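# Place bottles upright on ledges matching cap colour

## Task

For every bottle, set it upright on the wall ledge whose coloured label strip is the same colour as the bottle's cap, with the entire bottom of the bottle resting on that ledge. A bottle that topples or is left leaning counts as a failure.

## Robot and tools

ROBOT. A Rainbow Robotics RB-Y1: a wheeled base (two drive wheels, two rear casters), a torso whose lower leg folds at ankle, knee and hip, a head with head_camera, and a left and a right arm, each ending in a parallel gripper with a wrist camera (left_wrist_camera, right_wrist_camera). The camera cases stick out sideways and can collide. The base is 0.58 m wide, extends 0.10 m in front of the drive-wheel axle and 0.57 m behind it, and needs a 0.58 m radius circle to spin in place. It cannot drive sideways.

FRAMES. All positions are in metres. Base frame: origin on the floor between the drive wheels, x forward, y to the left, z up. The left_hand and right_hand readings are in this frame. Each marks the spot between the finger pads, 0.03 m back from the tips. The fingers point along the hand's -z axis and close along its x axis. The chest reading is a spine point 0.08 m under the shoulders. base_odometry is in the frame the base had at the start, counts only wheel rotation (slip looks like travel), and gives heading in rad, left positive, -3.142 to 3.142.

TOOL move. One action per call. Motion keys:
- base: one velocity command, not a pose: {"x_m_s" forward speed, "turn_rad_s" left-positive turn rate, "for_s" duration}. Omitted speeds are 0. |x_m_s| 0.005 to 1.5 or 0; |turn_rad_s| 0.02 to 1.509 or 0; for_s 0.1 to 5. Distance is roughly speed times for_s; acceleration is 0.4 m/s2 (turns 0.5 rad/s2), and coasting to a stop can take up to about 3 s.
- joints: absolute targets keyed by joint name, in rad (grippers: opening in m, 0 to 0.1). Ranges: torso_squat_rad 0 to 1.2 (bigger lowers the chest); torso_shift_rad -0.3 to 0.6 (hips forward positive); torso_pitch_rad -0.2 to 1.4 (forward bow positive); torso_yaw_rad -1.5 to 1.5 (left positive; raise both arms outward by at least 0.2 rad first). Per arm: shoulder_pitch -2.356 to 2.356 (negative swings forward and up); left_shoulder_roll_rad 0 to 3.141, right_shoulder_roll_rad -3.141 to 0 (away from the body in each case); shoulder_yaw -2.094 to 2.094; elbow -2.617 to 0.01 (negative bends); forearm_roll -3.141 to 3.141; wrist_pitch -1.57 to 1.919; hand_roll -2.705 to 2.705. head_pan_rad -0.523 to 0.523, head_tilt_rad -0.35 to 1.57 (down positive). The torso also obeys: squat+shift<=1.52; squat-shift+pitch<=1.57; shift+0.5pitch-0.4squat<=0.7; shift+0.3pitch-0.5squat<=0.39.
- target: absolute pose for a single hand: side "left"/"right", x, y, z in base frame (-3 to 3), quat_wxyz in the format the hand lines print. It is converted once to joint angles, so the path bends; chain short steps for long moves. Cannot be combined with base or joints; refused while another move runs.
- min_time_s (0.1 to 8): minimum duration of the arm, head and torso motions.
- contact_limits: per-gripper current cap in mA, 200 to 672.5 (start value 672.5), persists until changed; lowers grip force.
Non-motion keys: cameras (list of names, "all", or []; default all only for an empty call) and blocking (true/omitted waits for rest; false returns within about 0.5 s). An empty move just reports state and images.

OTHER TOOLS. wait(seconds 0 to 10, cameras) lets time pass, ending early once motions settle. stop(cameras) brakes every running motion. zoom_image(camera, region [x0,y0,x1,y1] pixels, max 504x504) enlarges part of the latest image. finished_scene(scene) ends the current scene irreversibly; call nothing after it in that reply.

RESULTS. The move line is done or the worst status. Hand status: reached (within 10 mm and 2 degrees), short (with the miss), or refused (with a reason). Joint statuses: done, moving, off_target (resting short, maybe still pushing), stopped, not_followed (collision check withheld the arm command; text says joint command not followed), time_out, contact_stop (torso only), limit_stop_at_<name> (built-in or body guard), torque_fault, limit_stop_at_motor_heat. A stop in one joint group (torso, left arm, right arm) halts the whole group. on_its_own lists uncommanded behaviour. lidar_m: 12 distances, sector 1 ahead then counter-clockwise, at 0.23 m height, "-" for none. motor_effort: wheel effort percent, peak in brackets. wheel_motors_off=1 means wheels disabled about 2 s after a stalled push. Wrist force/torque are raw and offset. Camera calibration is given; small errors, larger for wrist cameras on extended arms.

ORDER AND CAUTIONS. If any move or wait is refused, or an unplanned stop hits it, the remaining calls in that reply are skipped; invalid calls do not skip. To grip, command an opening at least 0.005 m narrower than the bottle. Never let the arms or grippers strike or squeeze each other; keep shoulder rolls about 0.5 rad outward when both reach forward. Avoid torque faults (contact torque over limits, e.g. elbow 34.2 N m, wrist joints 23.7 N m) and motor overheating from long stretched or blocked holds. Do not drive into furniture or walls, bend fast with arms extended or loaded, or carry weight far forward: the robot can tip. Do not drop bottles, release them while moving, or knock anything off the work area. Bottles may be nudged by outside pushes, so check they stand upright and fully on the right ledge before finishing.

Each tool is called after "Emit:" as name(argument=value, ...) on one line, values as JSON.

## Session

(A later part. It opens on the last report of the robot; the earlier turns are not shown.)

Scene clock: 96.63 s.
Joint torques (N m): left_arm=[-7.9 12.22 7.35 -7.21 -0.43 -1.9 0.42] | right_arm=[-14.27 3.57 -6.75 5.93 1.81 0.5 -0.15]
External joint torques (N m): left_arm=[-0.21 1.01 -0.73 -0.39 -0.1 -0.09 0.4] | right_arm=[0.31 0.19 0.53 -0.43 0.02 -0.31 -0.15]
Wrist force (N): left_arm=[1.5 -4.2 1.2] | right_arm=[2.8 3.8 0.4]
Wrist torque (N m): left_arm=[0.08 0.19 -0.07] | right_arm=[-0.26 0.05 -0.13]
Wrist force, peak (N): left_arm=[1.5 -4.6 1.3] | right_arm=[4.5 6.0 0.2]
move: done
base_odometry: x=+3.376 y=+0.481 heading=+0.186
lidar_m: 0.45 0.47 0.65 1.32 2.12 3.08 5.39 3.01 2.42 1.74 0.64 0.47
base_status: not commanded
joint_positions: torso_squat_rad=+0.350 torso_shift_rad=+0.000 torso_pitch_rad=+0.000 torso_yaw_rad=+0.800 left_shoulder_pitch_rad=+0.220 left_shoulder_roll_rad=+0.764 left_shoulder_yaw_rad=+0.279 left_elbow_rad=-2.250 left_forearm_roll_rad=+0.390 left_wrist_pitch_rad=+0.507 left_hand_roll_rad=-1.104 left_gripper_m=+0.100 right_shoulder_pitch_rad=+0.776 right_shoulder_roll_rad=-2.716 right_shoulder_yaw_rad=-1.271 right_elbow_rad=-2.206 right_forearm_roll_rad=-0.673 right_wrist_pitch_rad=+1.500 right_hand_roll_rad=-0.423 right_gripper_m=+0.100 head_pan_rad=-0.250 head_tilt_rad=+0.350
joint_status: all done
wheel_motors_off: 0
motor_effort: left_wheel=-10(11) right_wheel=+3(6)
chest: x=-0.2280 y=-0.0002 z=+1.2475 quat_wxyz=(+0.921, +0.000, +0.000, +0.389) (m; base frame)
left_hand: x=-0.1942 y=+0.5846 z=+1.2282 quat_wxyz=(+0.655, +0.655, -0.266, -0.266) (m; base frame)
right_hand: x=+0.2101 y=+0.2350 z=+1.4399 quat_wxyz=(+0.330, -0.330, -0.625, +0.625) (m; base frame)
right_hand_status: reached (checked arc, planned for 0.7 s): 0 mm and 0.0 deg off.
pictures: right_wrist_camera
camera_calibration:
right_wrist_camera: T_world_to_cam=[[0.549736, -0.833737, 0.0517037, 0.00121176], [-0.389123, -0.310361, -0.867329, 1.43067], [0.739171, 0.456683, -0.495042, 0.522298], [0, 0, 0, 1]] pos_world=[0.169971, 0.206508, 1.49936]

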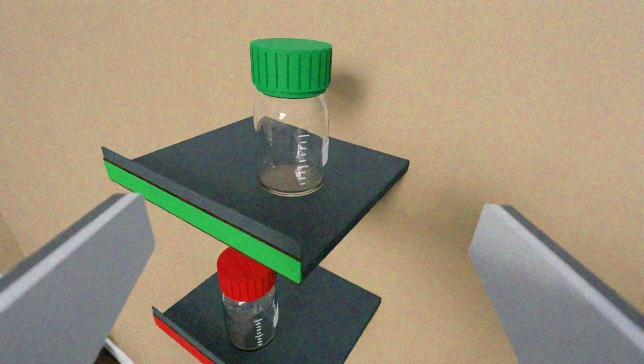

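Emit:
move(joints={"torso_yaw_rad": 0.0, "head_pan_rad": -0.45, "right_shoulder_pitch_rad": 0.725, "right_shoulder_roll_rad": -1.675, "right_shoulder_yaw_rad": -1.288, "right_elbow_rad": -2.378, "right_forearm_roll_rad": -0.837, "right_wrist_pitch_rad": 0.813, "right_hand_roll_rad": 0.384}, min_time_s=1.2)

Emit:
move(target={"side": "right", "x": 0.165, "y": -0.36, "z": 1.34, "quat_wxyz": [0.5, -0.5, -0.5, 0.5]}, min_time_s=0.7)

Emit:
move(target={"side": "right", "x": 0.195, "y": -0.355, "z": 1.245, "quat_wxyz": [0.5, -0.5, -0.5, 0.5]}, min_time_s=0.6)

Emit:
move(target={"side": "right", "x": 0.262, "y": -0.355, "z": 1.238, "quat_wxyz": [0.5, -0.5, -0.5, 0.5]}, min_time_s=0.5, cameras=["head_camera", "right_wrist_camera"])

Scene clock: 99.87 s.
Joint torques (N m): left_arm=[-7.11 12.09 7.92 -7.1 -0.36 -1.92 0.32] | right_arm=[-6.75 -10.97 -8.46 3.93 1.23 -0.55 -0.28]
External joint torques (N m): left_arm=[0.57 0.89 -0.16 -0.28 -0.03 -0.11 0.31] | right_arm=[-0.5 -2.34 0.26 -0.54 -0.12 0.19 -0.27]
Wrist force (N): left_arm=[1.3 -4.1 1.2] | right_arm=[2.4 4.6 0.6]
Wrist torque (N m): left_arm=[0.08 0.15 -0.07] | right_arm=[-0.25 -0.02 -0.34]
Wrist force, peak (N): left_arm=[0.6 -4.6 1.5] | right_arm=[5.2 4.9 0.1]
move: done
base_odometry: x=+3.376 y=+0.481 heading=+0.186
lidar_m: 0.45 0.47 0.65 1.32 2.12 3.08 5.39 3.02 2.42 1.74 0.64 0.47
base_status: not commanded
joint_positions: torso_squat_rad=+0.350 torso_shift_rad=+0.000 torso_pitch_rad=+0.000 torso_yaw_rad=+0.000 left_shoulder_pitch_rad=+0.219 left_shoulder_roll_rad=+0.764 left_shoulder_yaw_rad=+0.279 left_elbow_rad=-2.250 left_forearm_roll_rad=+0.390 left_wrist_pitch_rad=+0.507 left_hand_roll_rad=-1.104 left_gripper_m=+0.100 right_shoulder_pitch_rad=+0.725 right_shoulder_roll_rad=-1.675 right_shoulder_yaw_rad=-1.288 right_elbow_rad=-2.378 right_forearm_roll_rad=-0.837 right_wrist_pitch_rad=+0.813 right_hand_roll_rad=+0.384 right_gripper_m=+0.100 head_pan_rad=-0.450 head_tilt_rad=+0.350
joint_status: all done
wheel_motors_off: 0
motor_effort: left_wheel=-12(18) right_wheel=+7(8)
chest: x=-0.2280 y=-0.0003 z=+1.2475 quat_wxyz=(+1.000, +0.000, +0.000, +0.000) (m; base frame)
left_hand: x=+0.2152 y=+0.3829 z=+1.2281 quat_wxyz=(+0.500, +0.500, -0.500, -0.500) (m; base frame)
right_hand: x=+0.1750 y=-0.3404 z=+1.4745 quat_wxyz=(+0.500, -0.500, -0.500, +0.500) (m; base frame)
pictures: none

Scene clock: 101.03 s.
Joint torques (N m): left_arm=[-7.73 12.07 7.92 -7.07 -0.37 -1.95 0.42] | right_arm=[-3.95 -10.63 -8.3 0.52 0.73 0.03 -0.02]
External joint torques (N m): left_arm=[-0.06 0.87 -0.16 -0.25 -0.03 -0.14 0.41] | right_arm=[0.73 -1.56 1.01 0.08 -0.44 0.25 -0.02]
Wrist force (N): left_arm=[1.4 -3.9 1.1] | right_arm=[3.4 4.5 1.3]
Wrist torque (N m): left_arm=[0.05 0.17 -0.09] | right_arm=[-0.24 0.06 -0.11]
Wrist force, peak (N): left_arm=[1.5 -4.6 0.8] | right_arm=[2.9 5.9 0.6]
move: done
base_odometry: x=+3.376 y=+0.481 heading=+0.186
lidar_m: 0.45 0.47 0.64 1.33 2.13 3.08 5.39 3.02 2.42 1.74 0.63 0.47
base_status: not commanded
joint_positions: torso_squat_rad=+0.350 torso_shift_rad=+0.000 torso_pitch_rad=+0.000 torso_yaw_rad=+0.000 left_shoulder_pitch_rad=+0.220 left_shoulder_roll_rad=+0.764 left_shoulder_yaw_rad=+0.279 left_elbow_rad=-2.250 left_forearm_roll_rad=+0.390 left_wrist_pitch_rad=+0.507 left_hand_roll_rad=-1.104 left_gripper_m=+0.100 right_shoulder_pitch_rad=+0.756 right_shoulder_roll_rad=-1.435 right_shoulder_yaw_rad=-0.783 right_elbow_rad=-2.551 right_forearm_roll_rad=-0.149 right_wrist_pitch_rad=+0.653 right_hand_roll_rad=+0.108 right_gripper_m=+0.100 head_pan_rad=-0.450 head_tilt_rad=+0.350
joint_status: all done
wheel_motors_off: 0
motor_effort: left_wheel=-11(12) right_wheel=+6(7)
chest: x=-0.2280 y=-0.0003 z=+1.2475 quat_wxyz=(+1.000, +0.000, +0.000, +0.000) (m; base frame)
left_hand: x=+0.2151 y=+0.3829 z=+1.2281 quat_wxyz=(+0.500, +0.500, -0.500, -0.500) (m; base frame)
right_hand: x=+0.1649 y=-0.3593 z=+1.3404 quat_wxyz=(+0.501, -0.497, -0.499, +0.503) (m; base frame)
right_hand_status: reached (checked arc, planned for 0.8 s): 1 mm and 0.6 deg off.
pictures: none

Scene clock: 102.37 s.
Joint torques (N m): left_arm=[-7.78 12.22 8.01 -7.14 -0.41 -1.84 0.34] | right_arm=[-7.25 -12.77 -8.07 -2.5 0.81 0.38 0.36]
External joint torques (N m): left_arm=[-0.1 1.02 -0.07 -0.32 -0.08 -0.03 0.32] | right_arm=[-0.39 -0.71 1.74 0.43 -0.37 0.06 0.37]
Wrist force (N): left_arm=[1.2 -4.2 1.3] | right_arm=[2.8 4.8 0.9]
Wrist torque (N m): left_arm=[0.09 0.13 -0.07] | right_arm=[-0.33 0.05 -0.11]
Wrist force, peak (N): left_arm=[1.5 -4.5 1.3] | right_arm=[3.0 6.3 -0.1]
move: done
base_odometry: x=+3.376 y=+0.481 heading=+0.186
lidar_m: 0.45 0.47 0.65 1.32 2.12 3.07 5.39 3.01 2.43 1.73 0.64 0.47
base_status: not commanded
joint_positions: torso_squat_rad=+0.350 torso_shift_rad=+0.000 torso_pitch_rad=+0.000 torso_yaw_rad=+0.000 left_shoulder_pitch_rad=+0.220 left_shoulder_roll_rad=+0.764 left_shoulder_yaw_rad=+0.279 left_elbow_rad=-2.250 left_forearm_roll_rad=+0.390 left_wrist_pitch_rad=+0.507 left_hand_roll_rad=-1.104 left_gripper_m=+0.100 right_shoulder_pitch_rad=+0.387 right_shoulder_roll_rad=-1.405 right_shoulder_yaw_rad=-0.055 right_elbow_rad=-2.410 right_forearm_roll_rad=+0.446 right_wrist_pitch_rad=+0.695 right_hand_roll_rad=-0.163 right_gripper_m=+0.100 head_pan_rad=-0.450 head_tilt_rad=+0.350
joint_status: all done
wheel_motors_off: 0
motor_effort: left_wheel=-11(12) right_wheel=+6(7)
chest: x=-0.2280 y=-0.0002 z=+1.2475 quat_wxyz=(+1.000, +0.000, +0.000, +0.000) (m; base frame)
left_hand: x=+0.2151 y=+0.3830 z=+1.2281 quat_wxyz=(+0.500, +0.500, -0.500, -0.500) (m; base frame)
right_hand: x=+0.1950 y=-0.3549 z=+1.2450 quat_wxyz=(+0.500, -0.500, -0.500, +0.500) (m; base frame)
right_hand_status: reached (checked arc, planned for 1.0 s): 0 mm and 0.1 deg off.
pictures: none

Scene clock: 103.50 s.
Joint torques (N m): left_arm=[-7.83 11.92 7.61 -7.21 -0.38 -1.82 0.3] | right_arm=[-11.1 -15.36 -8.82 -2.95 1.1 0.05 -0.1]
External joint torques (N m): left_arm=[-0.16 0.72 -0.47 -0.38 -0.04 -0.01 0.28] | right_arm=[-0.24 -1.25 2.13 0.11 -0.04 -0.05 -0.1]
Wrist force (N): left_arm=[1.6 -4.2 1.2] | right_arm=[3.1 5.3 1.6]
Wrist torque (N m): left_arm=[0.07 0.18 -0.07] | right_arm=[-0.44 0.11 -0.30]
Wrist force, peak (N): left_arm=[1.3 -4.6 1.3] | right_arm=[3.9 5.9 -0.1]
move: done
base_odometry: x=+3.376 y=+0.481 heading=+0.186
lidar_m: 0.45 0.47 0.65 1.32 2.12 3.07 5.39 3.02 2.42 1.74 0.64 0.47
base_status: not commanded
joint_positions: torso_squat_rad=+0.350 torso_shift_rad=+0.000 torso_pitch_rad=+0.000 torso_yaw_rad=+0.000 left_shoulder_pitch_rad=+0.220 left_shoulder_roll_rad=+0.764 left_shoulder_yaw_rad=+0.279 left_elbow_rad=-2.250 left_forearm_roll_rad=+0.390 left_wrist_pitch_rad=+0.507 left_hand_roll_rad=-1.104 left_gripper_m=+0.100 right_shoulder_pitch_rad=-0.049 right_shoulder_roll_rad=-1.330 right_shoulder_yaw_rad=+0.252 right_elbow_rad=-2.161 right_forearm_roll_rad=+0.354 right_wrist_pitch_rad=+0.649 right_hand_roll_rad=-0.051 right_gripper_m=+0.100 head_pan_rad=-0.450 head_tilt_rad=+0.350
joint_status: all done
wheel_motors_off: 0
motor_effort: left_wheel=-11(11) right_wheel=+6(7)
chest: x=-0.2280 y=-0.0002 z=+1.2475 quat_wxyz=(+1.000, +0.000, +0.000, +0.000) (m; base frame)
left_hand: x=+0.2151 y=+0.3830 z=+1.2280 quat_wxyz=(+0.500, +0.500, -0.500, -0.500) (m; base frame)
right_hand: x=+0.2620 y=-0.3550 z=+1.2380 quat_wxyz=(+0.500, -0.500, -0.500, +0.500) (m; base frame)
right_hand_status: reached (checked arc, planned for 0.8 s): 0 mm and 0.0 deg off.
pictures: head_camera, right_wrist_camera
camera_calibration:
head_camera: T_world_to_cam=[[-0.459798, -0.887703, 0.0238831, -0.12484], [-0.284106, 0.121569, -0.951055, 1.37671], [0.84135, -0.444078, -0.308099, 0.562124], [0, 0, 0, 1]] pos_world=[-0.139214, -0.0285584, 1.48549]
right_wrist_camera: T_world_to_cam=[[-0.0169061, -0.998526, 0.0515714, -0.418709], [-0.496405, -0.0363907, -0.867328, 1.21796], [0.867927, -0.0402634, -0.495058, 0.443369], [0, 0, 0, 1]] pos_world=[0.212709, -0.355918, 1.29746]

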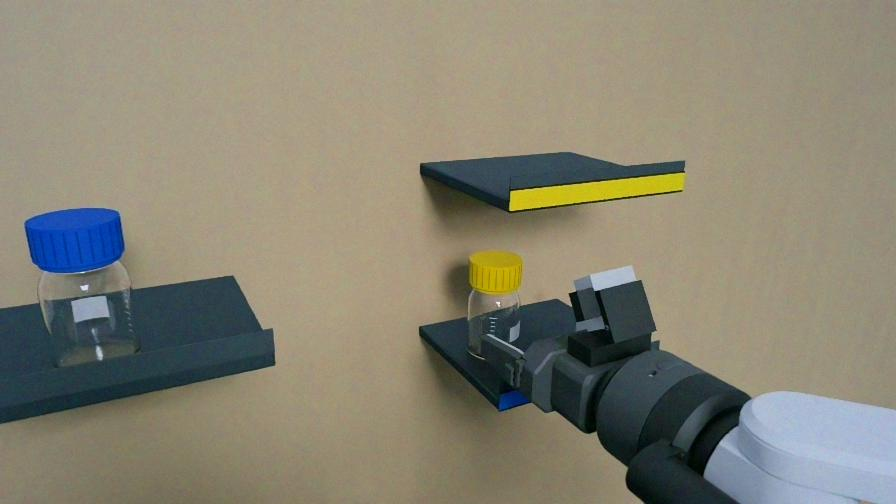

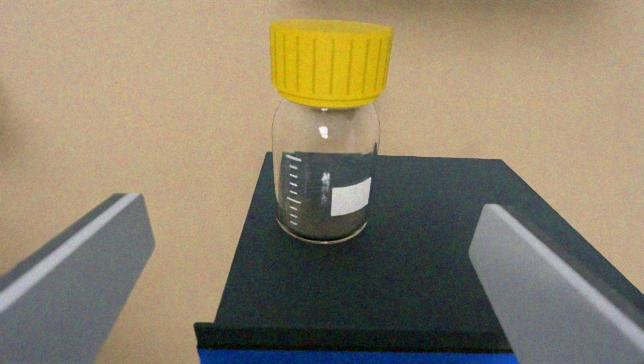

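Emit:
move(target={"side": "right", "x": 0.358, "y": -0.3575, "z": 1.2375, "quat_wxyz": [0.5, -0.5, -0.5, 0.5]}, min_time_s=0.6, cameras=["right_wrist_camera"])

Emit:
move(joints={"right_gripper_m": 0.045}, cameras=["right_wrist_camera"])

Emit:
move(target={"side": "right", "x": 0.318, "y": -0.3575, "z": 1.253, "quat_wxyz": [0.5, -0.5, -0.5, 0.5]}, min_time_s=0.5)

Emit:
move(target={"side": "right", "x": 0.278, "y": -0.36, "z": 1.284, "quat_wxyz": [0.5, -0.5, -0.5, 0.5]}, min_time_s=0.5)

Emit:
move(target={"side": "right", "x": 0.20, "y": -0.37, "z": 1.288, "quat_wxyz": [0.5, -0.5, -0.5, 0.5]}, min_time_s=0.6, cameras=["right_wrist_camera", "head_camera"])

Scene clock: 105.87 s.
Joint torques (N m): left_arm=[-7.95 12.05 7.93 -7.15 -0.39 -1.9 0.42] | right_arm=[-16.8 -16.23 -9.48 -3.33 0.86 -0.16 -0.06]
External joint torques (N m): left_arm=[-0.28 0.86 -0.15 -0.32 -0.05 -0.09 0.41] | right_arm=[-0.41 -1.83 1.91 0.32 -0.05 0.1 -0.05]
Wrist force (N): left_arm=[1.4 -4.2 1.3] | right_arm=[3.0 5.0 1.7]
Wrist torque (N m): left_arm=[0.08 0.14 -0.09] | right_arm=[-0.31 0.09 -0.32]
Wrist force, peak (N): left_arm=[1.5 -4.5 1.7] | right_arm=[3.6 6.0 1.2]
move: done
base_odometry: x=+3.376 y=+0.481 heading=+0.186
lidar_m: 0.45 0.47 0.65 1.32 2.12 3.08 5.39 3.02 2.42 1.74 0.64 0.47
base_status: not commanded
joint_positions: torso_squat_rad=+0.350 torso_shift_rad=+0.000 torso_pitch_rad=+0.000 torso_yaw_rad=+0.000 left_shoulder_pitch_rad=+0.220 left_shoulder_roll_rad=+0.764 left_shoulder_yaw_rad=+0.279 left_elbow_rad=-2.250 left_forearm_roll_rad=+0.390 left_wrist_pitch_rad=+0.507 left_hand_roll_rad=-1.104 left_gripper_m=+0.100 right_shoulder_pitch_rad=-0.465 right_shoulder_roll_rad=-1.141 right_shoulder_yaw_rad=+0.460 right_elbow_rad=-1.737 right_forearm_roll_rad=+0.233 right_wrist_pitch_rad=+0.500 right_hand_roll_rad=+0.132 right_gripper_m=+0.100 head_pan_rad=-0.450 head_tilt_rad=+0.350
joint_status: all done
wheel_motors_off: 0
motor_effort: left_wheel=-10(11) right_wheel=+5(6)
chest: x=-0.2280 y=-0.0002 z=+1.2475 quat_wxyz=(+1.000, +0.000, +0.000, +0.000) (m; base frame)
left_hand: x=+0.2151 y=+0.3830 z=+1.2280 quat_wxyz=(+0.500, +0.500, -0.500, -0.500) (m; base frame)
right_hand: x=+0.3579 y=-0.3574 z=+1.2375 quat_wxyz=(+0.500, -0.500, -0.500, +0.500) (m; base frame)
right_hand_status: reached (checked arc, planned for 0.8 s): 0 mm and 0.0 deg off.
pictures: right_wrist_camera
camera_calibration:
right_wrist_camera: T_world_to_cam=[[-0.0168416, -0.998541, 0.0512972, -0.419227], [-0.496203, -0.0361938, -0.867452, 1.26521], [0.868043, -0.0400631, -0.49487, 0.359578], [0, 0, 0, 1]] pos_world=[0.30861, -0.358417, 1.29696]

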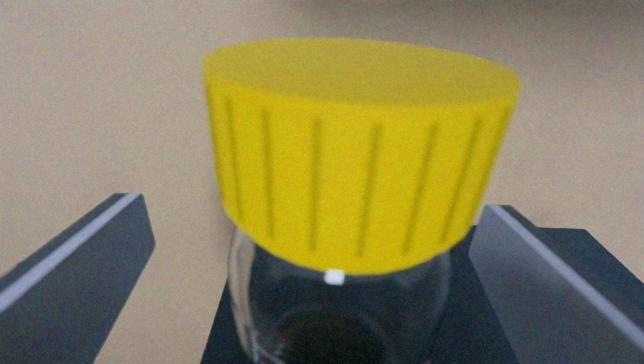

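Scene clock: 107.00 s.
Joint torques (N m): left_arm=[-7.92 11.97 7.67 -7.16 -0.36 -1.85 0.36] | right_arm=[-16.06 -16.48 -9.39 -3.51 0.96 -0.22 0.01]
External joint torques (N m): left_arm=[-0.25 0.78 -0.41 -0.34 -0.02 -0.04 0.35] | right_arm=[0.34 -2.09 2 0.14 0.05 0.04 0.01]
Wrist force (N): left_arm=[1.2 -4.1 1.2] | right_arm=[3.1 4.9 1.0]
Wrist torque (N m): left_arm=[0.06 0.14 -0.09] | right_arm=[-0.26 0.05 -0.39]
Wrist force, peak (N): left_arm=[1.3 -4.5 1.4] | right_arm=[2.9 5.7 0.2]
move: off_target
base_odometry: x=+3.376 y=+0.481 heading=+0.186
lidar_m: 0.45 0.47 0.65 1.33 2.12 3.08 5.39 3.02 2.41 1.74 0.64 0.47
base_status: not commanded
joint_positions: torso_squat_rad=+0.350 torso_shift_rad=+0.000 torso_pitch_rad=+0.000 torso_yaw_rad=+0.000 left_shoulder_pitch_rad=+0.220 left_shoulder_roll_rad=+0.764 left_shoulder_yaw_rad=+0.279 left_elbow_rad=-2.250 left_forearm_roll_rad=+0.390 left_wrist_pitch_rad=+0.507 left_hand_roll_rad=-1.104 left_gripper_m=+0.100 right_shoulder_pitch_rad=-0.465 right_shoulder_roll_rad=-1.141 right_shoulder_yaw_rad=+0.460 right_elbow_rad=-1.737 right_forearm_roll_rad=+0.233 right_wrist_pitch_rad=+0.500 right_hand_roll_rad=+0.132 right_gripper_m=+0.055 head_pan_rad=-0.450 head_tilt_rad=+0.350
joint_status: right_gripper_m off_target (ended at +0.055, target +0.045)
wheel_motors_off: 0
motor_effort: left_wheel=-10(11) right_wheel=+5(6)
chest: x=-0.2280 y=-0.0002 z=+1.2475 quat_wxyz=(+1.000, +0.000, +0.000, +0.000) (m; base frame)
left_hand: x=+0.2151 y=+0.3830 z=+1.2280 quat_wxyz=(+0.500, +0.500, -0.500, -0.500) (m; base frame)
right_hand: x=+0.3579 y=-0.3575 z=+1.2375 quat_wxyz=(+0.500, -0.500, -0.500, +0.500) (m; base frame)
pictures: right_wrist_camera
camera_calibration:
right_wrist_camera: T_world_to_cam=[[-0.016924, -0.998538, 0.0513446, -0.419262], [-0.496282, -0.0361905, -0.867407, 1.26517], [0.867997, -0.0401614, -0.494943, 0.359653], [0, 0, 0, 1]] pos_world=[0.308609, -0.358417, 1.29696]

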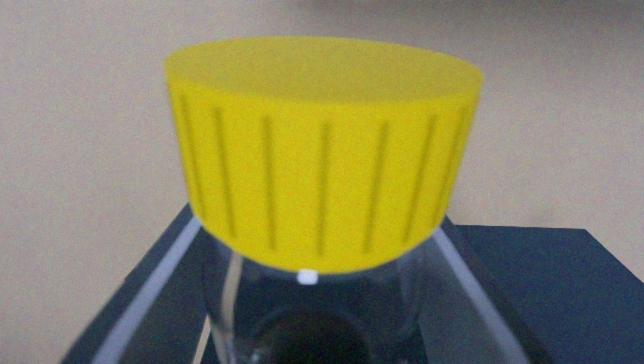

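Scene clock: 108.27 s.
Joint torques (N m): left_arm=[-8.11 12.24 7.61 -6.88 -0.39 -1.99 0.25] | right_arm=[-14.01 -16.85 -11.3 -2.89 0.94 -0.22 -0.16]
External joint torques (N m): left_arm=[-0.44 1.05 -0.47 -0.05 -0.05 -0.18 0.23] | right_arm=[0.12 -2.22 0.25 0.02 -0.11 -0.06 -0.15]
Wrist force (N): left_arm=[1.5 -4.2 1.3] | right_arm=[3.2 6.3 0.5]
Wrist torque (N m): left_arm=[0.08 0.18 -0.09] | right_arm=[-0.31 0.09 -0.11]
Wrist force, peak (N): left_arm=[1.5 -4.4 1.5] | right_arm=[3.5 6.9 1.0]
move: done
base_odometry: x=+3.376 y=+0.481 heading=+0.186
lidar_m: 0.45 0.47 0.65 1.33 2.12 3.07 5.39 3.01 2.42 1.73 0.64 0.47
base_status: not commanded
joint_positions: torso_squat_rad=+0.350 torso_shift_rad=+0.000 torso_pitch_rad=+0.000 torso_yaw_rad=+0.000 left_shoulder_pitch_rad=+0.220 left_shoulder_roll_rad=+0.764 left_shoulder_yaw_rad=+0.279 left_elbow_rad=-2.250 left_forearm_roll_rad=+0.390 left_wrist_pitch_rad=+0.507 left_hand_roll_rad=-1.104 left_gripper_m=+0.100 right_shoulder_pitch_rad=-0.332 right_shoulder_roll_rad=-1.264 right_shoulder_yaw_rad=+0.387 right_elbow_rad=-1.942 right_forearm_roll_rad=+0.214 right_wrist_pitch_rad=+0.583 right_hand_roll_rad=+0.077 right_gripper_m=+0.055 head_pan_rad=-0.450 head_tilt_rad=+0.350
joint_status: all done
wheel_motors_off: 0
motor_effort: left_wheel=-11(11) right_wheel=+5(6)
chest: x=-0.2280 y=-0.0002 z=+1.2475 quat_wxyz=(+1.000, +0.000, +0.000, +0.000) (m; base frame)
left_hand: x=+0.2151 y=+0.3830 z=+1.2280 quat_wxyz=(+0.500, +0.500, -0.500, -0.500) (m; base frame)
right_hand: x=+0.3180 y=-0.3575 z=+1.2528 quat_wxyz=(+0.500, -0.500, -0.500, +0.500) (m; base frame)
right_hand_status: reached (checked arc, planned for 0.5 s): 0 mm and 0.0 deg off.
pictures: none

Scene clock: 109.27 s.
Joint torques (N m): left_arm=[-7.88 12.24 8.01 -7.24 -0.37 -1.84 0.31] | right_arm=[-11.43 -16.11 -11.61 -1.59 1.21 0.16 -0.04]
External joint torques (N m): left_arm=[-0.21 1.04 -0.07 -0.41 -0.04 -0.03 0.3] | right_arm=[0.42 -1.31 -0.18 -0.09 0.06 0.13 -0.03]
Wrist force (N): left_arm=[1.4 -4.2 1.1] | right_arm=[2.4 6.3 0.7]
Wrist torque (N m): left_arm=[0.08 0.16 -0.08] | right_arm=[-0.25 -0.07 -0.10]
Wrist force, peak (N): left_arm=[1.2 -4.5 1.7] | right_arm=[3.4 7.2 0.7]
move: done
base_odometry: x=+3.376 y=+0.481 heading=+0.186
lidar_m: 0.45 0.47 0.65 1.32 2.13 3.07 5.39 3.01 2.43 1.74 0.65 0.47
base_status: not commanded
joint_positions: torso_squat_rad=+0.350 torso_shift_rad=+0.000 torso_pitch_rad=+0.000 torso_yaw_rad=+0.000 left_shoulder_pitch_rad=+0.220 left_shoulder_roll_rad=+0.764 left_shoulder_yaw_rad=+0.279 left_elbow_rad=-2.250 left_forearm_roll_rad=+0.390 left_wrist_pitch_rad=+0.507 left_hand_roll_rad=-1.104 left_gripper_m=+0.100 right_shoulder_pitch_rad=-0.179 right_shoulder_roll_rad=-1.443 right_shoulder_yaw_rad=+0.258 right_elbow_rad=-2.133 right_forearm_roll_rad=+0.162 right_wrist_pitch_rad=+0.651 right_hand_roll_rad=-0.016 right_gripper_m=+0.055 head_pan_rad=-0.450 head_tilt_rad=+0.350
joint_status: all done
wheel_motors_off: 0
motor_effort: left_wheel=-10(11) right_wheel=+5(6)
chest: x=-0.2280 y=-0.0002 z=+1.2475 quat_wxyz=(+1.000, +0.000, +0.000, +0.000) (m; base frame)
left_hand: x=+0.2151 y=+0.3830 z=+1.2280 quat_wxyz=(+0.500, +0.500, -0.500, -0.500) (m; base frame)
right_hand: x=+0.2781 y=-0.3599 z=+1.2839 quat_wxyz=(+0.500, -0.500, -0.500, +0.500) (m; base frame)
right_hand_status: reached (checked arc, planned for 0.5 s): 0 mm and 0.0 deg off.
pictures: none

Scene clock: 110.80 s.
Joint torques (N m): left_arm=[-8.14 12.3 7.67 -7.04 -0.36 -1.82 0.37] | right_arm=[-6.53 -12.16 -9.74 -0.19 0.92 1.08 0.24]
External joint torques (N m): left_arm=[-0.47 1.1 -0.41 -0.22 -0.03 -0.01 0.36] | right_arm=[0.56 -1.71 0.35 0.39 -0.16 0.43 0.25]
Wrist force (N): left_arm=[1.4 -4.4 1.3] | right_arm=[3.1 6.0 0.5]
Wrist torque (N m): left_arm=[0.11 0.17 -0.08] | right_arm=[-0.22 0.07 -0.14]
Wrist force, peak (N): left_arm=[1.6 -4.4 1.3] | right_arm=[3.4 8.0 -0.2]
move: done
base_odometry: x=+3.376 y=+0.481 heading=+0.186
lidar_m: 0.45 0.47 0.65 1.33 2.12 3.07 5.39 3.01 2.43 1.73 0.65 0.47
base_status: not commanded
joint_positions: torso_squat_rad=+0.350 torso_shift_rad=+0.000 torso_pitch_rad=+0.000 torso_yaw_rad=+0.000 left_shoulder_pitch_rad=+0.220 left_shoulder_roll_rad=+0.764 left_shoulder_yaw_rad=+0.279 left_elbow_rad=-2.250 left_forearm_roll_rad=+0.390 left_wrist_pitch_rad=+0.507 left_hand_roll_rad=-1.104 left_gripper_m=+0.100 right_shoulder_pitch_rad=+0.609 right_shoulder_roll_rad=-1.600 right_shoulder_yaw_rad=-0.353 right_elbow_rad=-2.403 right_forearm_roll_rad=+0.371 right_wrist_pitch_rad=+0.682 right_hand_roll_rad=-0.334 right_gripper_m=+0.055 head_pan_rad=-0.450 head_tilt_rad=+0.350
joint_status: all done
wheel_motors_off: 0
motor_effort: left_wheel=-10(11) right_wheel=+5(7)
chest: x=-0.2280 y=-0.0002 z=+1.2475 quat_wxyz=(+1.000, +0.000, +0.000, +0.000) (m; base frame)
left_hand: x=+0.2151 y=+0.3830 z=+1.2280 quat_wxyz=(+0.500, +0.500, -0.500, -0.500) (m; base frame)
right_hand: x=+0.1999 y=-0.3699 z=+1.2880 quat_wxyz=(+0.500, -0.501, -0.500, +0.499) (m; base frame)
right_hand_status: reached (checked arc, planned for 1.0 s): 0 mm and 0.1 deg off.
pictures: head_camera, right_wrist_camera
camera_calibration:
head_camera: T_world_to_cam=[[-0.459798, -0.887703, 0.0238831, -0.12484], [-0.284106, 0.121569, -0.951055, 1.37671], [0.84135, -0.444078, -0.308099, 0.562124], [0, 0, 0, 1]] pos_world=[-0.139214, -0.0285584, 1.48549]
right_wrist_camera: T_world_to_cam=[[-0.0183272, -0.998529, 0.0510248, -0.436265], [-0.494753, -0.0352901, -0.868317, 1.23131], [0.86884, -0.0411585, -0.493379, 0.518727], [0, 0, 0, 1]] pos_world=[0.150509, -0.37082, 1.34736]

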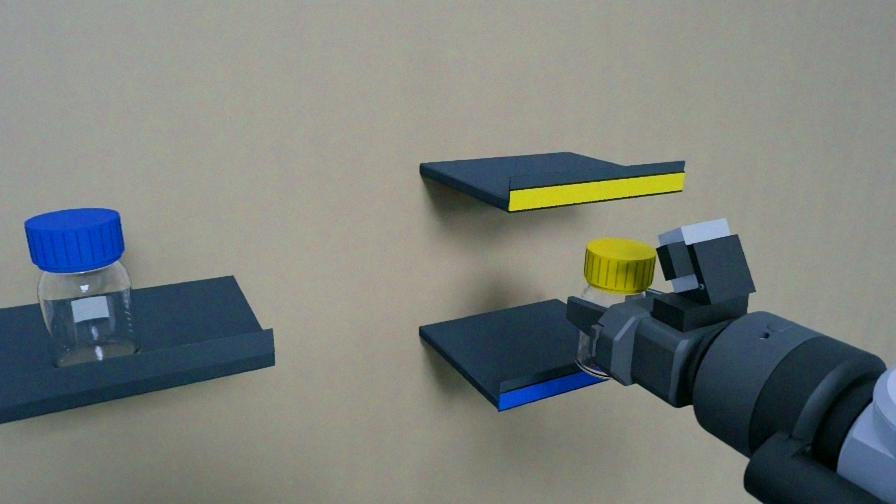

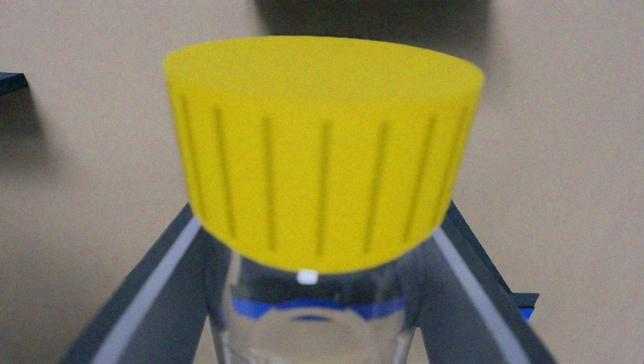

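Emit:
move(target={"side": "right", "x": 0.18, "y": -0.39, "z": 1.385, "quat_wxyz": [0.5, -0.5, -0.5, 0.5]}, min_time_s=0.7)

Emit:
move(target={"side": "right", "x": 0.21, "y": -0.40, "z": 1.47, "quat_wxyz": [0.5, -0.5, -0.5, 0.5]}, min_time_s=0.7)

Emit:
move(target={"side": "right", "x": 0.28, "y": -0.40, "z": 1.468, "quat_wxyz": [0.5, -0.5, -0.5, 0.5]}, min_time_s=0.6, cameras=["right_wrist_camera"])

Emit:
move(target={"side": "right", "x": 0.337, "y": -0.40, "z": 1.465, "quat_wxyz": [0.5, -0.5, -0.5, 0.5]}, min_time_s=0.6, cameras=["right_wrist_camera", "head_camera"])

Scene clock: 112.77 s.
Joint torques (N m): left_arm=[-8.2 12.07 7.83 -7.02 -0.41 -1.97 0.31] | right_arm=[-4.08 -7.17 -10.07 1.87 1.24 -0.18 -0.25]
External joint torques (N m): left_arm=[-0.52 0.88 -0.25 -0.19 -0.07 -0.16 0.29] | right_arm=[1.03 -0.47 -0.1 -0.29 0.3 0.01 -0.25]
Wrist force (N): left_arm=[1.3 -4.2 1.2] | right_arm=[2.8 6.4 1.0]
Wrist torque (N m): left_arm=[0.08 0.14 -0.08] | right_arm=[-0.31 0.03 -0.28]
Wrist force, peak (N): left_arm=[1.6 -4.5 1.5] | right_arm=[4.6 7.2 0.3]
move: done
base_odometry: x=+3.376 y=+0.481 heading=+0.186
lidar_m: 0.45 0.47 0.65 1.33 2.12 3.08 5.39 3.02 2.43 1.74 0.64 0.47
base_status: not commanded
joint_positions: torso_squat_rad=+0.350 torso_shift_rad=+0.000 torso_pitch_rad=+0.000 torso_yaw_rad=+0.000 left_shoulder_pitch_rad=+0.220 left_shoulder_roll_rad=+0.764 left_shoulder_yaw_rad=+0.279 left_elbow_rad=-2.250 left_forearm_roll_rad=+0.390 left_wrist_pitch_rad=+0.507 left_hand_roll_rad=-1.104 left_gripper_m=+0.100 right_shoulder_pitch_rad=+0.985 right_shoulder_roll_rad=-1.523 right_shoulder_yaw_rad=-1.107 right_elbow_rad=-2.397 right_forearm_roll_rad=-0.304 right_wrist_pitch_rad=+0.515 right_hand_roll_rad=+0.093 right_gripper_m=+0.055 head_pan_rad=-0.450 head_tilt_rad=+0.350
joint_status: all done
wheel_motors_off: 0
motor_effort: left_wheel=-10(11) right_wheel=+5(6)
chest: x=-0.2280 y=-0.0002 z=+1.2475 quat_wxyz=(+1.000, +0.000, +0.000, +0.000) (m; base frame)
left_hand: x=+0.2151 y=+0.3830 z=+1.2280 quat_wxyz=(+0.500, +0.500, -0.500, -0.500) (m; base frame)
right_hand: x=+0.1801 y=-0.3898 z=+1.3849 quat_wxyz=(+0.499, -0.501, -0.501, +0.499) (m; base frame)
right_hand_status: reached (checked arc, planned for 1.0 s): 0 mm and 0.2 deg off.
pictures: none

Scene clock: 114.37 s.
Joint torques (N m): left_arm=[-7.98 11.97 7.6 -7 -0.38 -1.97 0.44] | right_arm=[-5.98 -5.8 -9.68 3.79 1.25 -0.84 -0.11]
External joint torques (N m): left_arm=[-0.31 0.78 -0.48 -0.18 -0.05 -0.16 0.43] | right_arm=[1.13 -0.22 0.59 0.07 0.35 0.01 -0.1]
Wrist force (N): left_arm=[1.3 -4.1 1.3] | right_arm=[2.5 6.0 0.2]
Wrist torque (N m): left_arm=[0.08 0.15 -0.07] | right_arm=[-0.18 0.02 -0.31]
Wrist force, peak (N): left_arm=[1.2 -4.4 1.6] | right_arm=[3.7 6.9 0.5]
move: done
base_odometry: x=+3.376 y=+0.481 heading=+0.186
lidar_m: 0.45 0.47 0.64 1.33 2.12 3.08 5.39 3.01 2.42 1.74 0.64 0.47
base_status: not commanded
joint_positions: torso_squat_rad=+0.350 torso_shift_rad=+0.000 torso_pitch_rad=+0.000 torso_yaw_rad=+0.000 left_shoulder_pitch_rad=+0.220 left_shoulder_roll_rad=+0.764 left_shoulder_yaw_rad=+0.279 left_elbow_rad=-2.250 left_forearm_roll_rad=+0.390 left_wrist_pitch_rad=+0.507 left_hand_roll_rad=-1.104 left_gripper_m=+0.100 right_shoulder_pitch_rad=+1.036 right_shoulder_roll_rad=-1.691 right_shoulder_yaw_rad=-1.404 right_elbow_rad=-2.148 right_forearm_roll_rad=-0.823 right_wrist_pitch_rad=+0.515 right_hand_roll_rad=+0.446 right_gripper_m=+0.055 head_pan_rad=-0.450 head_tilt_rad=+0.350
joint_status: all done
wheel_motors_off: 0
motor_effort: left_wheel=-10(11) right_wheel=+5(6)
chest: x=-0.2280 y=-0.0002 z=+1.2475 quat_wxyz=(+1.000, +0.000, +0.000, +0.000) (m; base frame)
left_hand: x=+0.2151 y=+0.3830 z=+1.2280 quat_wxyz=(+0.500, +0.500, -0.500, -0.500) (m; base frame)
right_hand: x=+0.2100 y=-0.3998 z=+1.4700 quat_wxyz=(+0.500, -0.501, -0.501, +0.499) (m; base frame)
right_hand_status: reached (checked arc, planned for 0.7 s): 0 mm and 0.2 deg off.
pictures: none

Scene clock: 115.50 s.
Joint torques (N m): left_arm=[-8.02 11.87 7.84 -7.09 -0.44 -2.07 0.27] | right_arm=[-10.85 -3.38 -9.08 3.86 0.8 -0.56 0.04]
External joint torques (N m): left_arm=[-0.35 0.68 -0.24 -0.27 -0.1 -0.26 0.26] | right_arm=[0.4 0.24 1.95 -0.1 0.02 -0.07 0.05]
Wrist force (N): left_arm=[1.2 -3.9 1.4] | right_arm=[3.8 6.1 -0.2]
Wrist torque (N m): left_arm=[0.04 0.15 -0.08] | right_arm=[-0.21 0.16 -0.10]
Wrist force, peak (N): left_arm=[1.1 -4.7 1.2] | right_arm=[4.0 7.3 -0.5]
move: done
base_odometry: x=+3.376 y=+0.481 heading=+0.186
lidar_m: 0.45 0.47 0.65 1.33 2.12 3.08 5.39 3.01 2.42 1.73 0.64 0.47
base_status: not commanded
joint_positions: torso_squat_rad=+0.350 torso_shift_rad=+0.000 torso_pitch_rad=+0.000 torso_yaw_rad=+0.000 left_shoulder_pitch_rad=+0.220 left_shoulder_roll_rad=+0.764 left_shoulder_yaw_rad=+0.279 left_elbow_rad=-2.250 left_forearm_roll_rad=+0.390 left_wrist_pitch_rad=+0.507 left_hand_roll_rad=-1.104 left_gripper_m=+0.100 right_shoulder_pitch_rad=+1.069 right_shoulder_roll_rad=-1.935 right_shoulder_yaw_rad=-1.317 right_elbow_rad=-1.905 right_forearm_roll_rad=-0.643 right_wrist_pitch_rad=+0.424 right_hand_roll_rad=+0.247 right_gripper_m=+0.055 head_pan_rad=-0.450 head_tilt_rad=+0.350
joint_status: all done
wheel_motors_off: 0
motor_effort: left_wheel=-10(11) right_wheel=+4(6)
chest: x=-0.2280 y=-0.0003 z=+1.2475 quat_wxyz=(+1.000, +0.000, +0.000, +0.000) (m; base frame)
left_hand: x=+0.2151 y=+0.3830 z=+1.2280 quat_wxyz=(+0.500, +0.500, -0.500, -0.500) (m; base frame)
right_hand: x=+0.2800 y=-0.3999 z=+1.4680 quat_wxyz=(+0.500, -0.499, -0.500, +0.501) (m; base frame)
right_hand_status: reached (checked arc, planned for 0.6 s): 0 mm and 0.1 deg off.
pictures: right_wrist_camera
camera_calibration:
right_wrist_camera: T_world_to_cam=[[-0.0159171, -0.998532, 0.0517795, -0.475644], [-0.497786, -0.0369985, -0.86651, 1.42362], [0.867154, -0.0395675, -0.496466, 0.542322], [0, 0, 0, 1]] pos_world=[0.230809, -0.400816, 1.52745]

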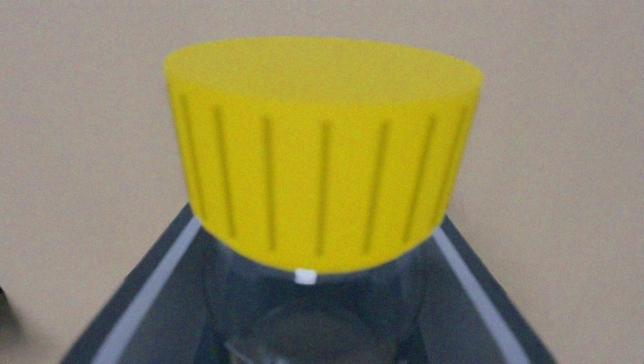

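Scene clock: 117.07 s.
Joint torques (N m): left_arm=[-8.17 12.24 8.01 -7.16 -0.38 -1.87 0.34] | right_arm=[-14.47 -0.99 -9.48 4.5 0.63 -0.1 0.11]
External joint torques (N m): left_arm=[-0.5 1.05 -0.07 -0.33 -0.05 -0.06 0.33] | right_arm=[0.21 0.22 1.57 0.16 0.02 0.08 0.11]
Wrist force (N): left_arm=[1.3 -4.4 0.8] | right_arm=[3.6 6.1 0.4]
Wrist torque (N m): left_arm=[0.11 0.16 -0.07] | right_arm=[-0.23 0.17 -0.15]
Wrist force, peak (N): left_arm=[1.5 -4.6 1.4] | right_arm=[3.2 7.6 -0.1]
move: done
base_odometry: x=+3.376 y=+0.481 heading=+0.186
lidar_m: 0.45 0.47 0.65 1.32 2.12 3.08 5.39 3.01 2.43 1.74 0.64 0.47
base_status: not commanded
joint_positions: torso_squat_rad=+0.350 torso_shift_rad=+0.000 torso_pitch_rad=+0.000 torso_yaw_rad=+0.000 left_shoulder_pitch_rad=+0.220 left_shoulder_roll_rad=+0.764 left_shoulder_yaw_rad=+0.279 left_elbow_rad=-2.250 left_forearm_roll_rad=+0.390 left_wrist_pitch_rad=+0.507 left_hand_roll_rad=-1.104 left_gripper_m=+0.100 right_shoulder_pitch_rad=+1.137 right_shoulder_roll_rad=-2.136 right_shoulder_yaw_rad=-1.295 right_elbow_rad=-1.667 right_forearm_roll_rad=-0.522 right_wrist_pitch_rad=+0.336 right_hand_roll_rad=+0.089 right_gripper_m=+0.055 head_pan_rad=-0.450 head_tilt_rad=+0.350
joint_status: all done
wheel_motors_off: 0
motor_effort: left_wheel=-10(11) right_wheel=+5(5)
chest: x=-0.2280 y=-0.0002 z=+1.2475 quat_wxyz=(+1.000, +0.000, +0.000, +0.000) (m; base frame)
left_hand: x=+0.2151 y=+0.3830 z=+1.2280 quat_wxyz=(+0.500, +0.500, -0.500, -0.500) (m; base frame)
right_hand: x=+0.3370 y=-0.3999 z=+1.4650 quat_wxyz=(+0.500, -0.500, -0.500, +0.500) (m; base frame)
right_hand_status: reached (checked arc, planned for 0.6 s): 0 mm and 0.1 deg off.
pictures: head_camera, right_wrist_camera
camera_calibration:
head_camera: T_world_to_cam=[[-0.459823, -0.887691, 0.0237993, -0.124719], [-0.284065, 0.121647, -0.951057, 1.37672], [0.84135, -0.444079, -0.308098, 0.562124], [0, 0, 0, 1]] pos_world=[-0.139214, -0.0285587, 1.48549]
right_wrist_camera: T_world_to_cam=[[-0.0163439, -0.998531, 0.0516595, -0.474278], [-0.497481, -0.0366963, -0.866698, 1.44966], [0.867321, -0.0398648, -0.496151, 0.490845], [0, 0, 0, 1]] pos_world=[0.287708, -0.400817, 1.52445]

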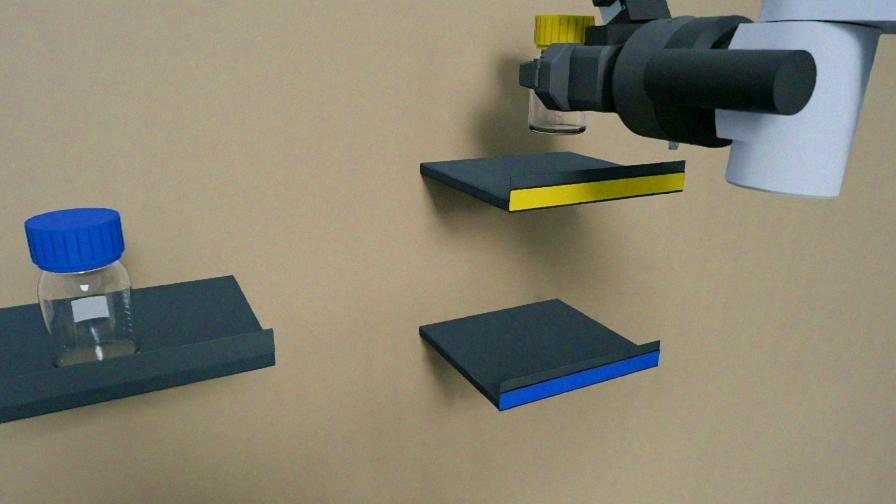

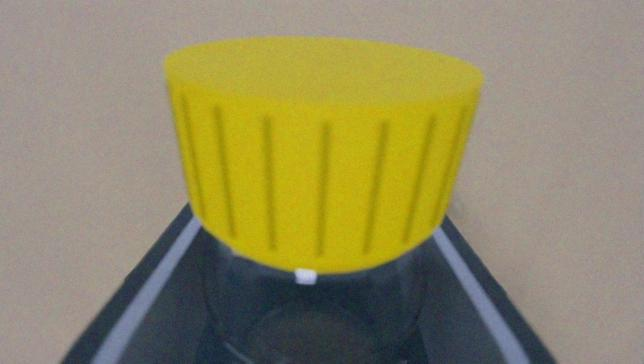

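Emit:
move(target={"side": "right", "x": 0.337, "y": -0.40, "z": 1.431, "quat_wxyz": [0.5, -0.5, -0.5, 0.5]}, min_time_s=0.6, cameras=["head_camera"])

Emit:
move(target={"side": "right", "x": 0.337, "y": -0.40, "z": 1.4265, "quat_wxyz": [0.5, -0.5, -0.5, 0.5]}, min_time_s=0.3)

Scene clock: 118.43 s.
Joint torques (N m): left_arm=[-7.84 12.32 7.78 -7.01 -0.33 -1.9 0.4] | right_arm=[-14.26 2.18 -11.99 4.13 0.53 0.45 -0.04]
External joint torques (N m): left_arm=[-0.16 1.12 -0.3 -0.19 0.01 -0.09 0.38] | right_arm=[0.45 1.43 -0.73 0 -0.07 0.23 -0.03]
Wrist force (N): left_arm=[1.2 -4.4 1.4] | right_arm=[3.4 6.3 0.8]
Wrist torque (N m): left_arm=[0.10 0.16 -0.08] | right_arm=[-0.27 0.14 -0.12]
Wrist force, peak (N): left_arm=[1.5 -4.4 1.3] | right_arm=[3.8 7.1 0.1]
move: done
base_odometry: x=+3.376 y=+0.481 heading=+0.186
lidar_m: 0.45 0.47 0.65 1.32 2.12 3.07 5.39 3.01 2.42 1.74 0.64 0.47
base_status: not commanded
joint_positions: torso_squat_rad=+0.350 torso_shift_rad=+0.000 torso_pitch_rad=+0.000 torso_yaw_rad=+0.000 left_shoulder_pitch_rad=+0.220 left_shoulder_roll_rad=+0.764 left_shoulder_yaw_rad=+0.279 left_elbow_rad=-2.250 left_forearm_roll_rad=+0.390 left_wrist_pitch_rad=+0.507 left_hand_roll_rad=-1.104 left_gripper_m=+0.100 right_shoulder_pitch_rad=+1.265 right_shoulder_roll_rad=-2.125 right_shoulder_yaw_rad=-1.349 right_elbow_rad=-1.720 right_forearm_roll_rad=-0.295 right_wrist_pitch_rad=+0.352 right_hand_roll_rad=-0.115 right_gripper_m=+0.055 head_pan_rad=-0.450 head_tilt_rad=+0.350
joint_status: all done
wheel_motors_off: 0
motor_effort: left_wheel=-10(11) right_wheel=+4(5)
chest: x=-0.2280 y=-0.0002 z=+1.2475 quat_wxyz=(+1.000, +0.000, +0.000, +0.000) (m; base frame)
left_hand: x=+0.2151 y=+0.3830 z=+1.2280 quat_wxyz=(+0.500, +0.500, -0.500, -0.500) (m; base frame)
right_hand: x=+0.3369 y=-0.3997 z=+1.4312 quat_wxyz=(+0.503, -0.496, -0.497, +0.504) (m; base frame)
right_hand_status: reached (checked arc, planned for 0.6 s): 0 mm and 0.8 deg off.
pictures: head_camera
camera_calibration:
head_camera: T_world_to_cam=[[-0.459823, -0.887691, 0.0237993, -0.124719], [-0.284065, 0.121647, -0.951057, 1.37672], [0.84135, -0.444079, -0.308098, 0.562124], [0, 0, 0, 1]] pos_world=[-0.139214, -0.0285587, 1.48549]

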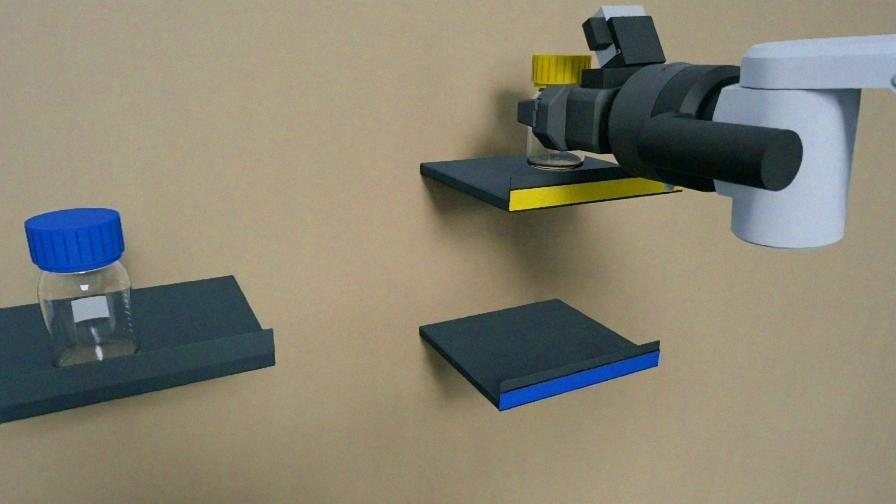

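Scene clock: 119.10 s.
Joint torques (N m): left_arm=[-7.9 12.09 7.72 -7.05 -0.42 -1.97 0.32] | right_arm=[-13.88 1.93 -12.42 3.96 0.55 0.39 0.18]
External joint torques (N m): left_arm=[-0.23 0.9 -0.36 -0.22 -0.09 -0.16 0.31] | right_arm=[0.85 0.63 -1.13 -0.11 -0.06 0.05 0.19]
Wrist force (N): left_arm=[1.1 -4.3 1.2] | right_arm=[3.9 6.4 0.3]
Wrist torque (N m): left_arm=[0.10 0.14 -0.08] | right_arm=[-0.28 0.19 -0.11]
Wrist force, peak (N): left_arm=[1.8 -4.4 1.2] | right_arm=[3.8 6.9 0.3]
move: done
base_odometry: x=+3.376 y=+0.481 heading=+0.186
lidar_m: 0.45 0.46 0.65 1.32 2.12 3.07 5.39 3.01 2.42 1.75 0.64 0.46
base_status: not commanded
joint_positions: torso_squat_rad=+0.350 torso_shift_rad=+0.000 torso_pitch_rad=+0.000 torso_yaw_rad=+0.000 left_shoulder_pitch_rad=+0.220 left_shoulder_roll_rad=+0.764 left_shoulder_yaw_rad=+0.279 left_elbow_rad=-2.250 left_forearm_roll_rad=+0.390 left_wrist_pitch_rad=+0.507 left_hand_roll_rad=-1.104 left_gripper_m=+0.100 right_shoulder_pitch_rad=+1.300 right_shoulder_roll_rad=-2.124 right_shoulder_yaw_rad=-1.371 right_elbow_rad=-1.729 right_forearm_roll_rad=-0.229 right_wrist_pitch_rad=+0.362 right_hand_roll_rad=-0.174 right_gripper_m=+0.055 head_pan_rad=-0.450 head_tilt_rad=+0.350
joint_status: all done
wheel_motors_off: 0
motor_effort: left_wheel=-10(11) right_wheel=+4(5)
chest: x=-0.2280 y=-0.0002 z=+1.2475 quat_wxyz=(+1.000, +0.000, +0.000, +0.000) (m; base frame)
left_hand: x=+0.2151 y=+0.3830 z=+1.2280 quat_wxyz=(+0.500, +0.500, -0.500, -0.500) (m; base frame)
right_hand: x=+0.3370 y=-0.3998 z=+1.4265 quat_wxyz=(+0.501, -0.498, -0.498, +0.502) (m; base frame)
right_hand_status: reached (checked arc, planned for 0.3 s): 0 mm and 0.4 deg off.
pictures: none

Emit:
move(target={"side": "right", "x": 0.337, "y": -0.40, "z": 1.423, "quat_wxyz": [0.5, -0.5, -0.5, 0.5]}, min_time_s=0.3)

Scene clock: 119.93 s.
Joint torques (N m): left_arm=[-8.22 12.32 7.87 -7.17 -0.48 -1.92 0.34] | right_arm=[-13.61 1.9 -11.86 3.81 0.65 0.56 0.1]
External joint torques (N m): left_arm=[-0.54 1.12 -0.21 -0.34 -0.15 -0.11 0.33] | right_arm=[1.14 0.26 -0.56 -0.21 0.05 0.14 0.11]
Wrist force (N): left_arm=[1.3 -4.0 1.4] | right_arm=[3.4 5.7 1.1]
Wrist torque (N m): left_arm=[0.07 0.16 -0.08] | right_arm=[-0.21 0.09 -0.15]
Wrist force, peak (N): left_arm=[1.4 -4.4 1.3] | right_arm=[3.8 6.4 1.2]
move: done
base_odometry: x=+3.376 y=+0.481 heading=+0.186
lidar_m: 0.45 0.47 0.65 1.33 2.12 3.07 5.39 3.01 2.41 1.73 0.64 0.47
base_status: not commanded
joint_positions: torso_squat_rad=+0.350 torso_shift_rad=+0.000 torso_pitch_rad=+0.000 torso_yaw_rad=+0.000 left_shoulder_pitch_rad=+0.220 left_shoulder_roll_rad=+0.764 left_shoulder_yaw_rad=+0.279 left_elbow_rad=-2.250 left_forearm_roll_rad=+0.390 left_wrist_pitch_rad=+0.507 left_hand_roll_rad=-1.104 left_gripper_m=+0.100 right_shoulder_pitch_rad=+1.323 right_shoulder_roll_rad=-2.124 right_shoulder_yaw_rad=-1.383 right_elbow_rad=-1.735 right_forearm_roll_rad=-0.187 right_wrist_pitch_rad=+0.367 right_hand_roll_rad=-0.211 right_gripper_m=+0.055 head_pan_rad=-0.450 head_tilt_rad=+0.350
joint_status: all done
wheel_motors_off: 0
motor_effort: left_wheel=-10(11) right_wheel=+4(5)
chest: x=-0.2280 y=-0.0002 z=+1.2475 quat_wxyz=(+1.000, +0.000, +0.000, +0.000) (m; base frame)
left_hand: x=+0.2151 y=+0.3830 z=+1.2280 quat_wxyz=(+0.500, +0.500, -0.500, -0.500) (m; base frame)
right_hand: x=+0.3370 y=-0.3999 z=+1.4229 quat_wxyz=(+0.501, -0.499, -0.499, +0.501) (m; base frame)
right_hand_status: reached (checked arc, planned for 0.3 s): 0 mm and 0.2 deg off.
pictures: none

Emit:
move(target={"side": "right", "x": 0.337, "y": -0.40, "z": 1.4195, "quat_wxyz": [0.5, -0.5, -0.5, 0.5]}, min_time_s=0.3)

Scene clock: 120.77 s.
Joint torques (N m): left_arm=[-7.96 11.81 7.71 -7.03 -0.38 -1.88 0.18] | right_arm=[-7.72 1.06 -6.29 1.15 -0.06 -0.21 -0.1]
External joint torques (N m): left_arm=[-0.29 0.62 -0.37 -0.21 -0.04 -0.07 0.16] | right_arm=[7.03 -0.84 5.04 -2.84 -0.66 -0.68 -0.09]
Wrist force (N): left_arm=[1.4 -4.0 1.1] | right_arm=[2.1 -6.6 -3.1]
Wrist torque (N m): left_arm=[0.07 0.16 -0.08] | right_arm=[-0.45 0.04 -0.23]
Wrist force, peak (N): left_arm=[1.6 -4.4 1.3] | right_arm=[3.8 -8.6 -4.5]
move: done
base_odometry: x=+3.376 y=+0.481 heading=+0.186
lidar_m: 0.45 0.47 0.65 1.32 2.12 3.07 5.39 3.02 2.42 1.74 0.65 0.47
base_status: not commanded
joint_positions: torso_squat_rad=+0.350 torso_shift_rad=+0.000 torso_pitch_rad=+0.000 torso_yaw_rad=+0.000 left_shoulder_pitch_rad=+0.220 left_shoulder_roll_rad=+0.764 left_shoulder_yaw_rad=+0.279 left_elbow_rad=-2.250 left_forearm_roll_rad=+0.390 left_wrist_pitch_rad=+0.507 left_hand_roll_rad=-1.104 left_gripper_m=+0.100 right_shoulder_pitch_rad=+1.339 right_shoulder_roll_rad=-2.124 right_shoulder_yaw_rad=-1.393 right_elbow_rad=-1.740 right_forearm_roll_rad=-0.156 right_wrist_pitch_rad=+0.372 right_hand_roll_rad=-0.239 right_gripper_m=+0.055 head_pan_rad=-0.450 head_tilt_rad=+0.350
joint_status: all done
wheel_motors_off: 0
motor_effort: left_wheel=-10(11) right_wheel=+3(5)
chest: x=-0.2280 y=-0.0002 z=+1.2475 quat_wxyz=(+1.000, +0.000, +0.000, +0.000) (m; base frame)
left_hand: x=+0.2151 y=+0.3830 z=+1.2280 quat_wxyz=(+0.500, +0.500, -0.500, -0.500) (m; base frame)
right_hand: x=+0.3369 y=-0.3998 z=+1.4211 quat_wxyz=(+0.500, -0.500, -0.500, +0.500) (m; base frame)
right_hand_status: reached (checked arc, planned for 0.3 s): 2 mm and 0.1 deg off.
pictures: none


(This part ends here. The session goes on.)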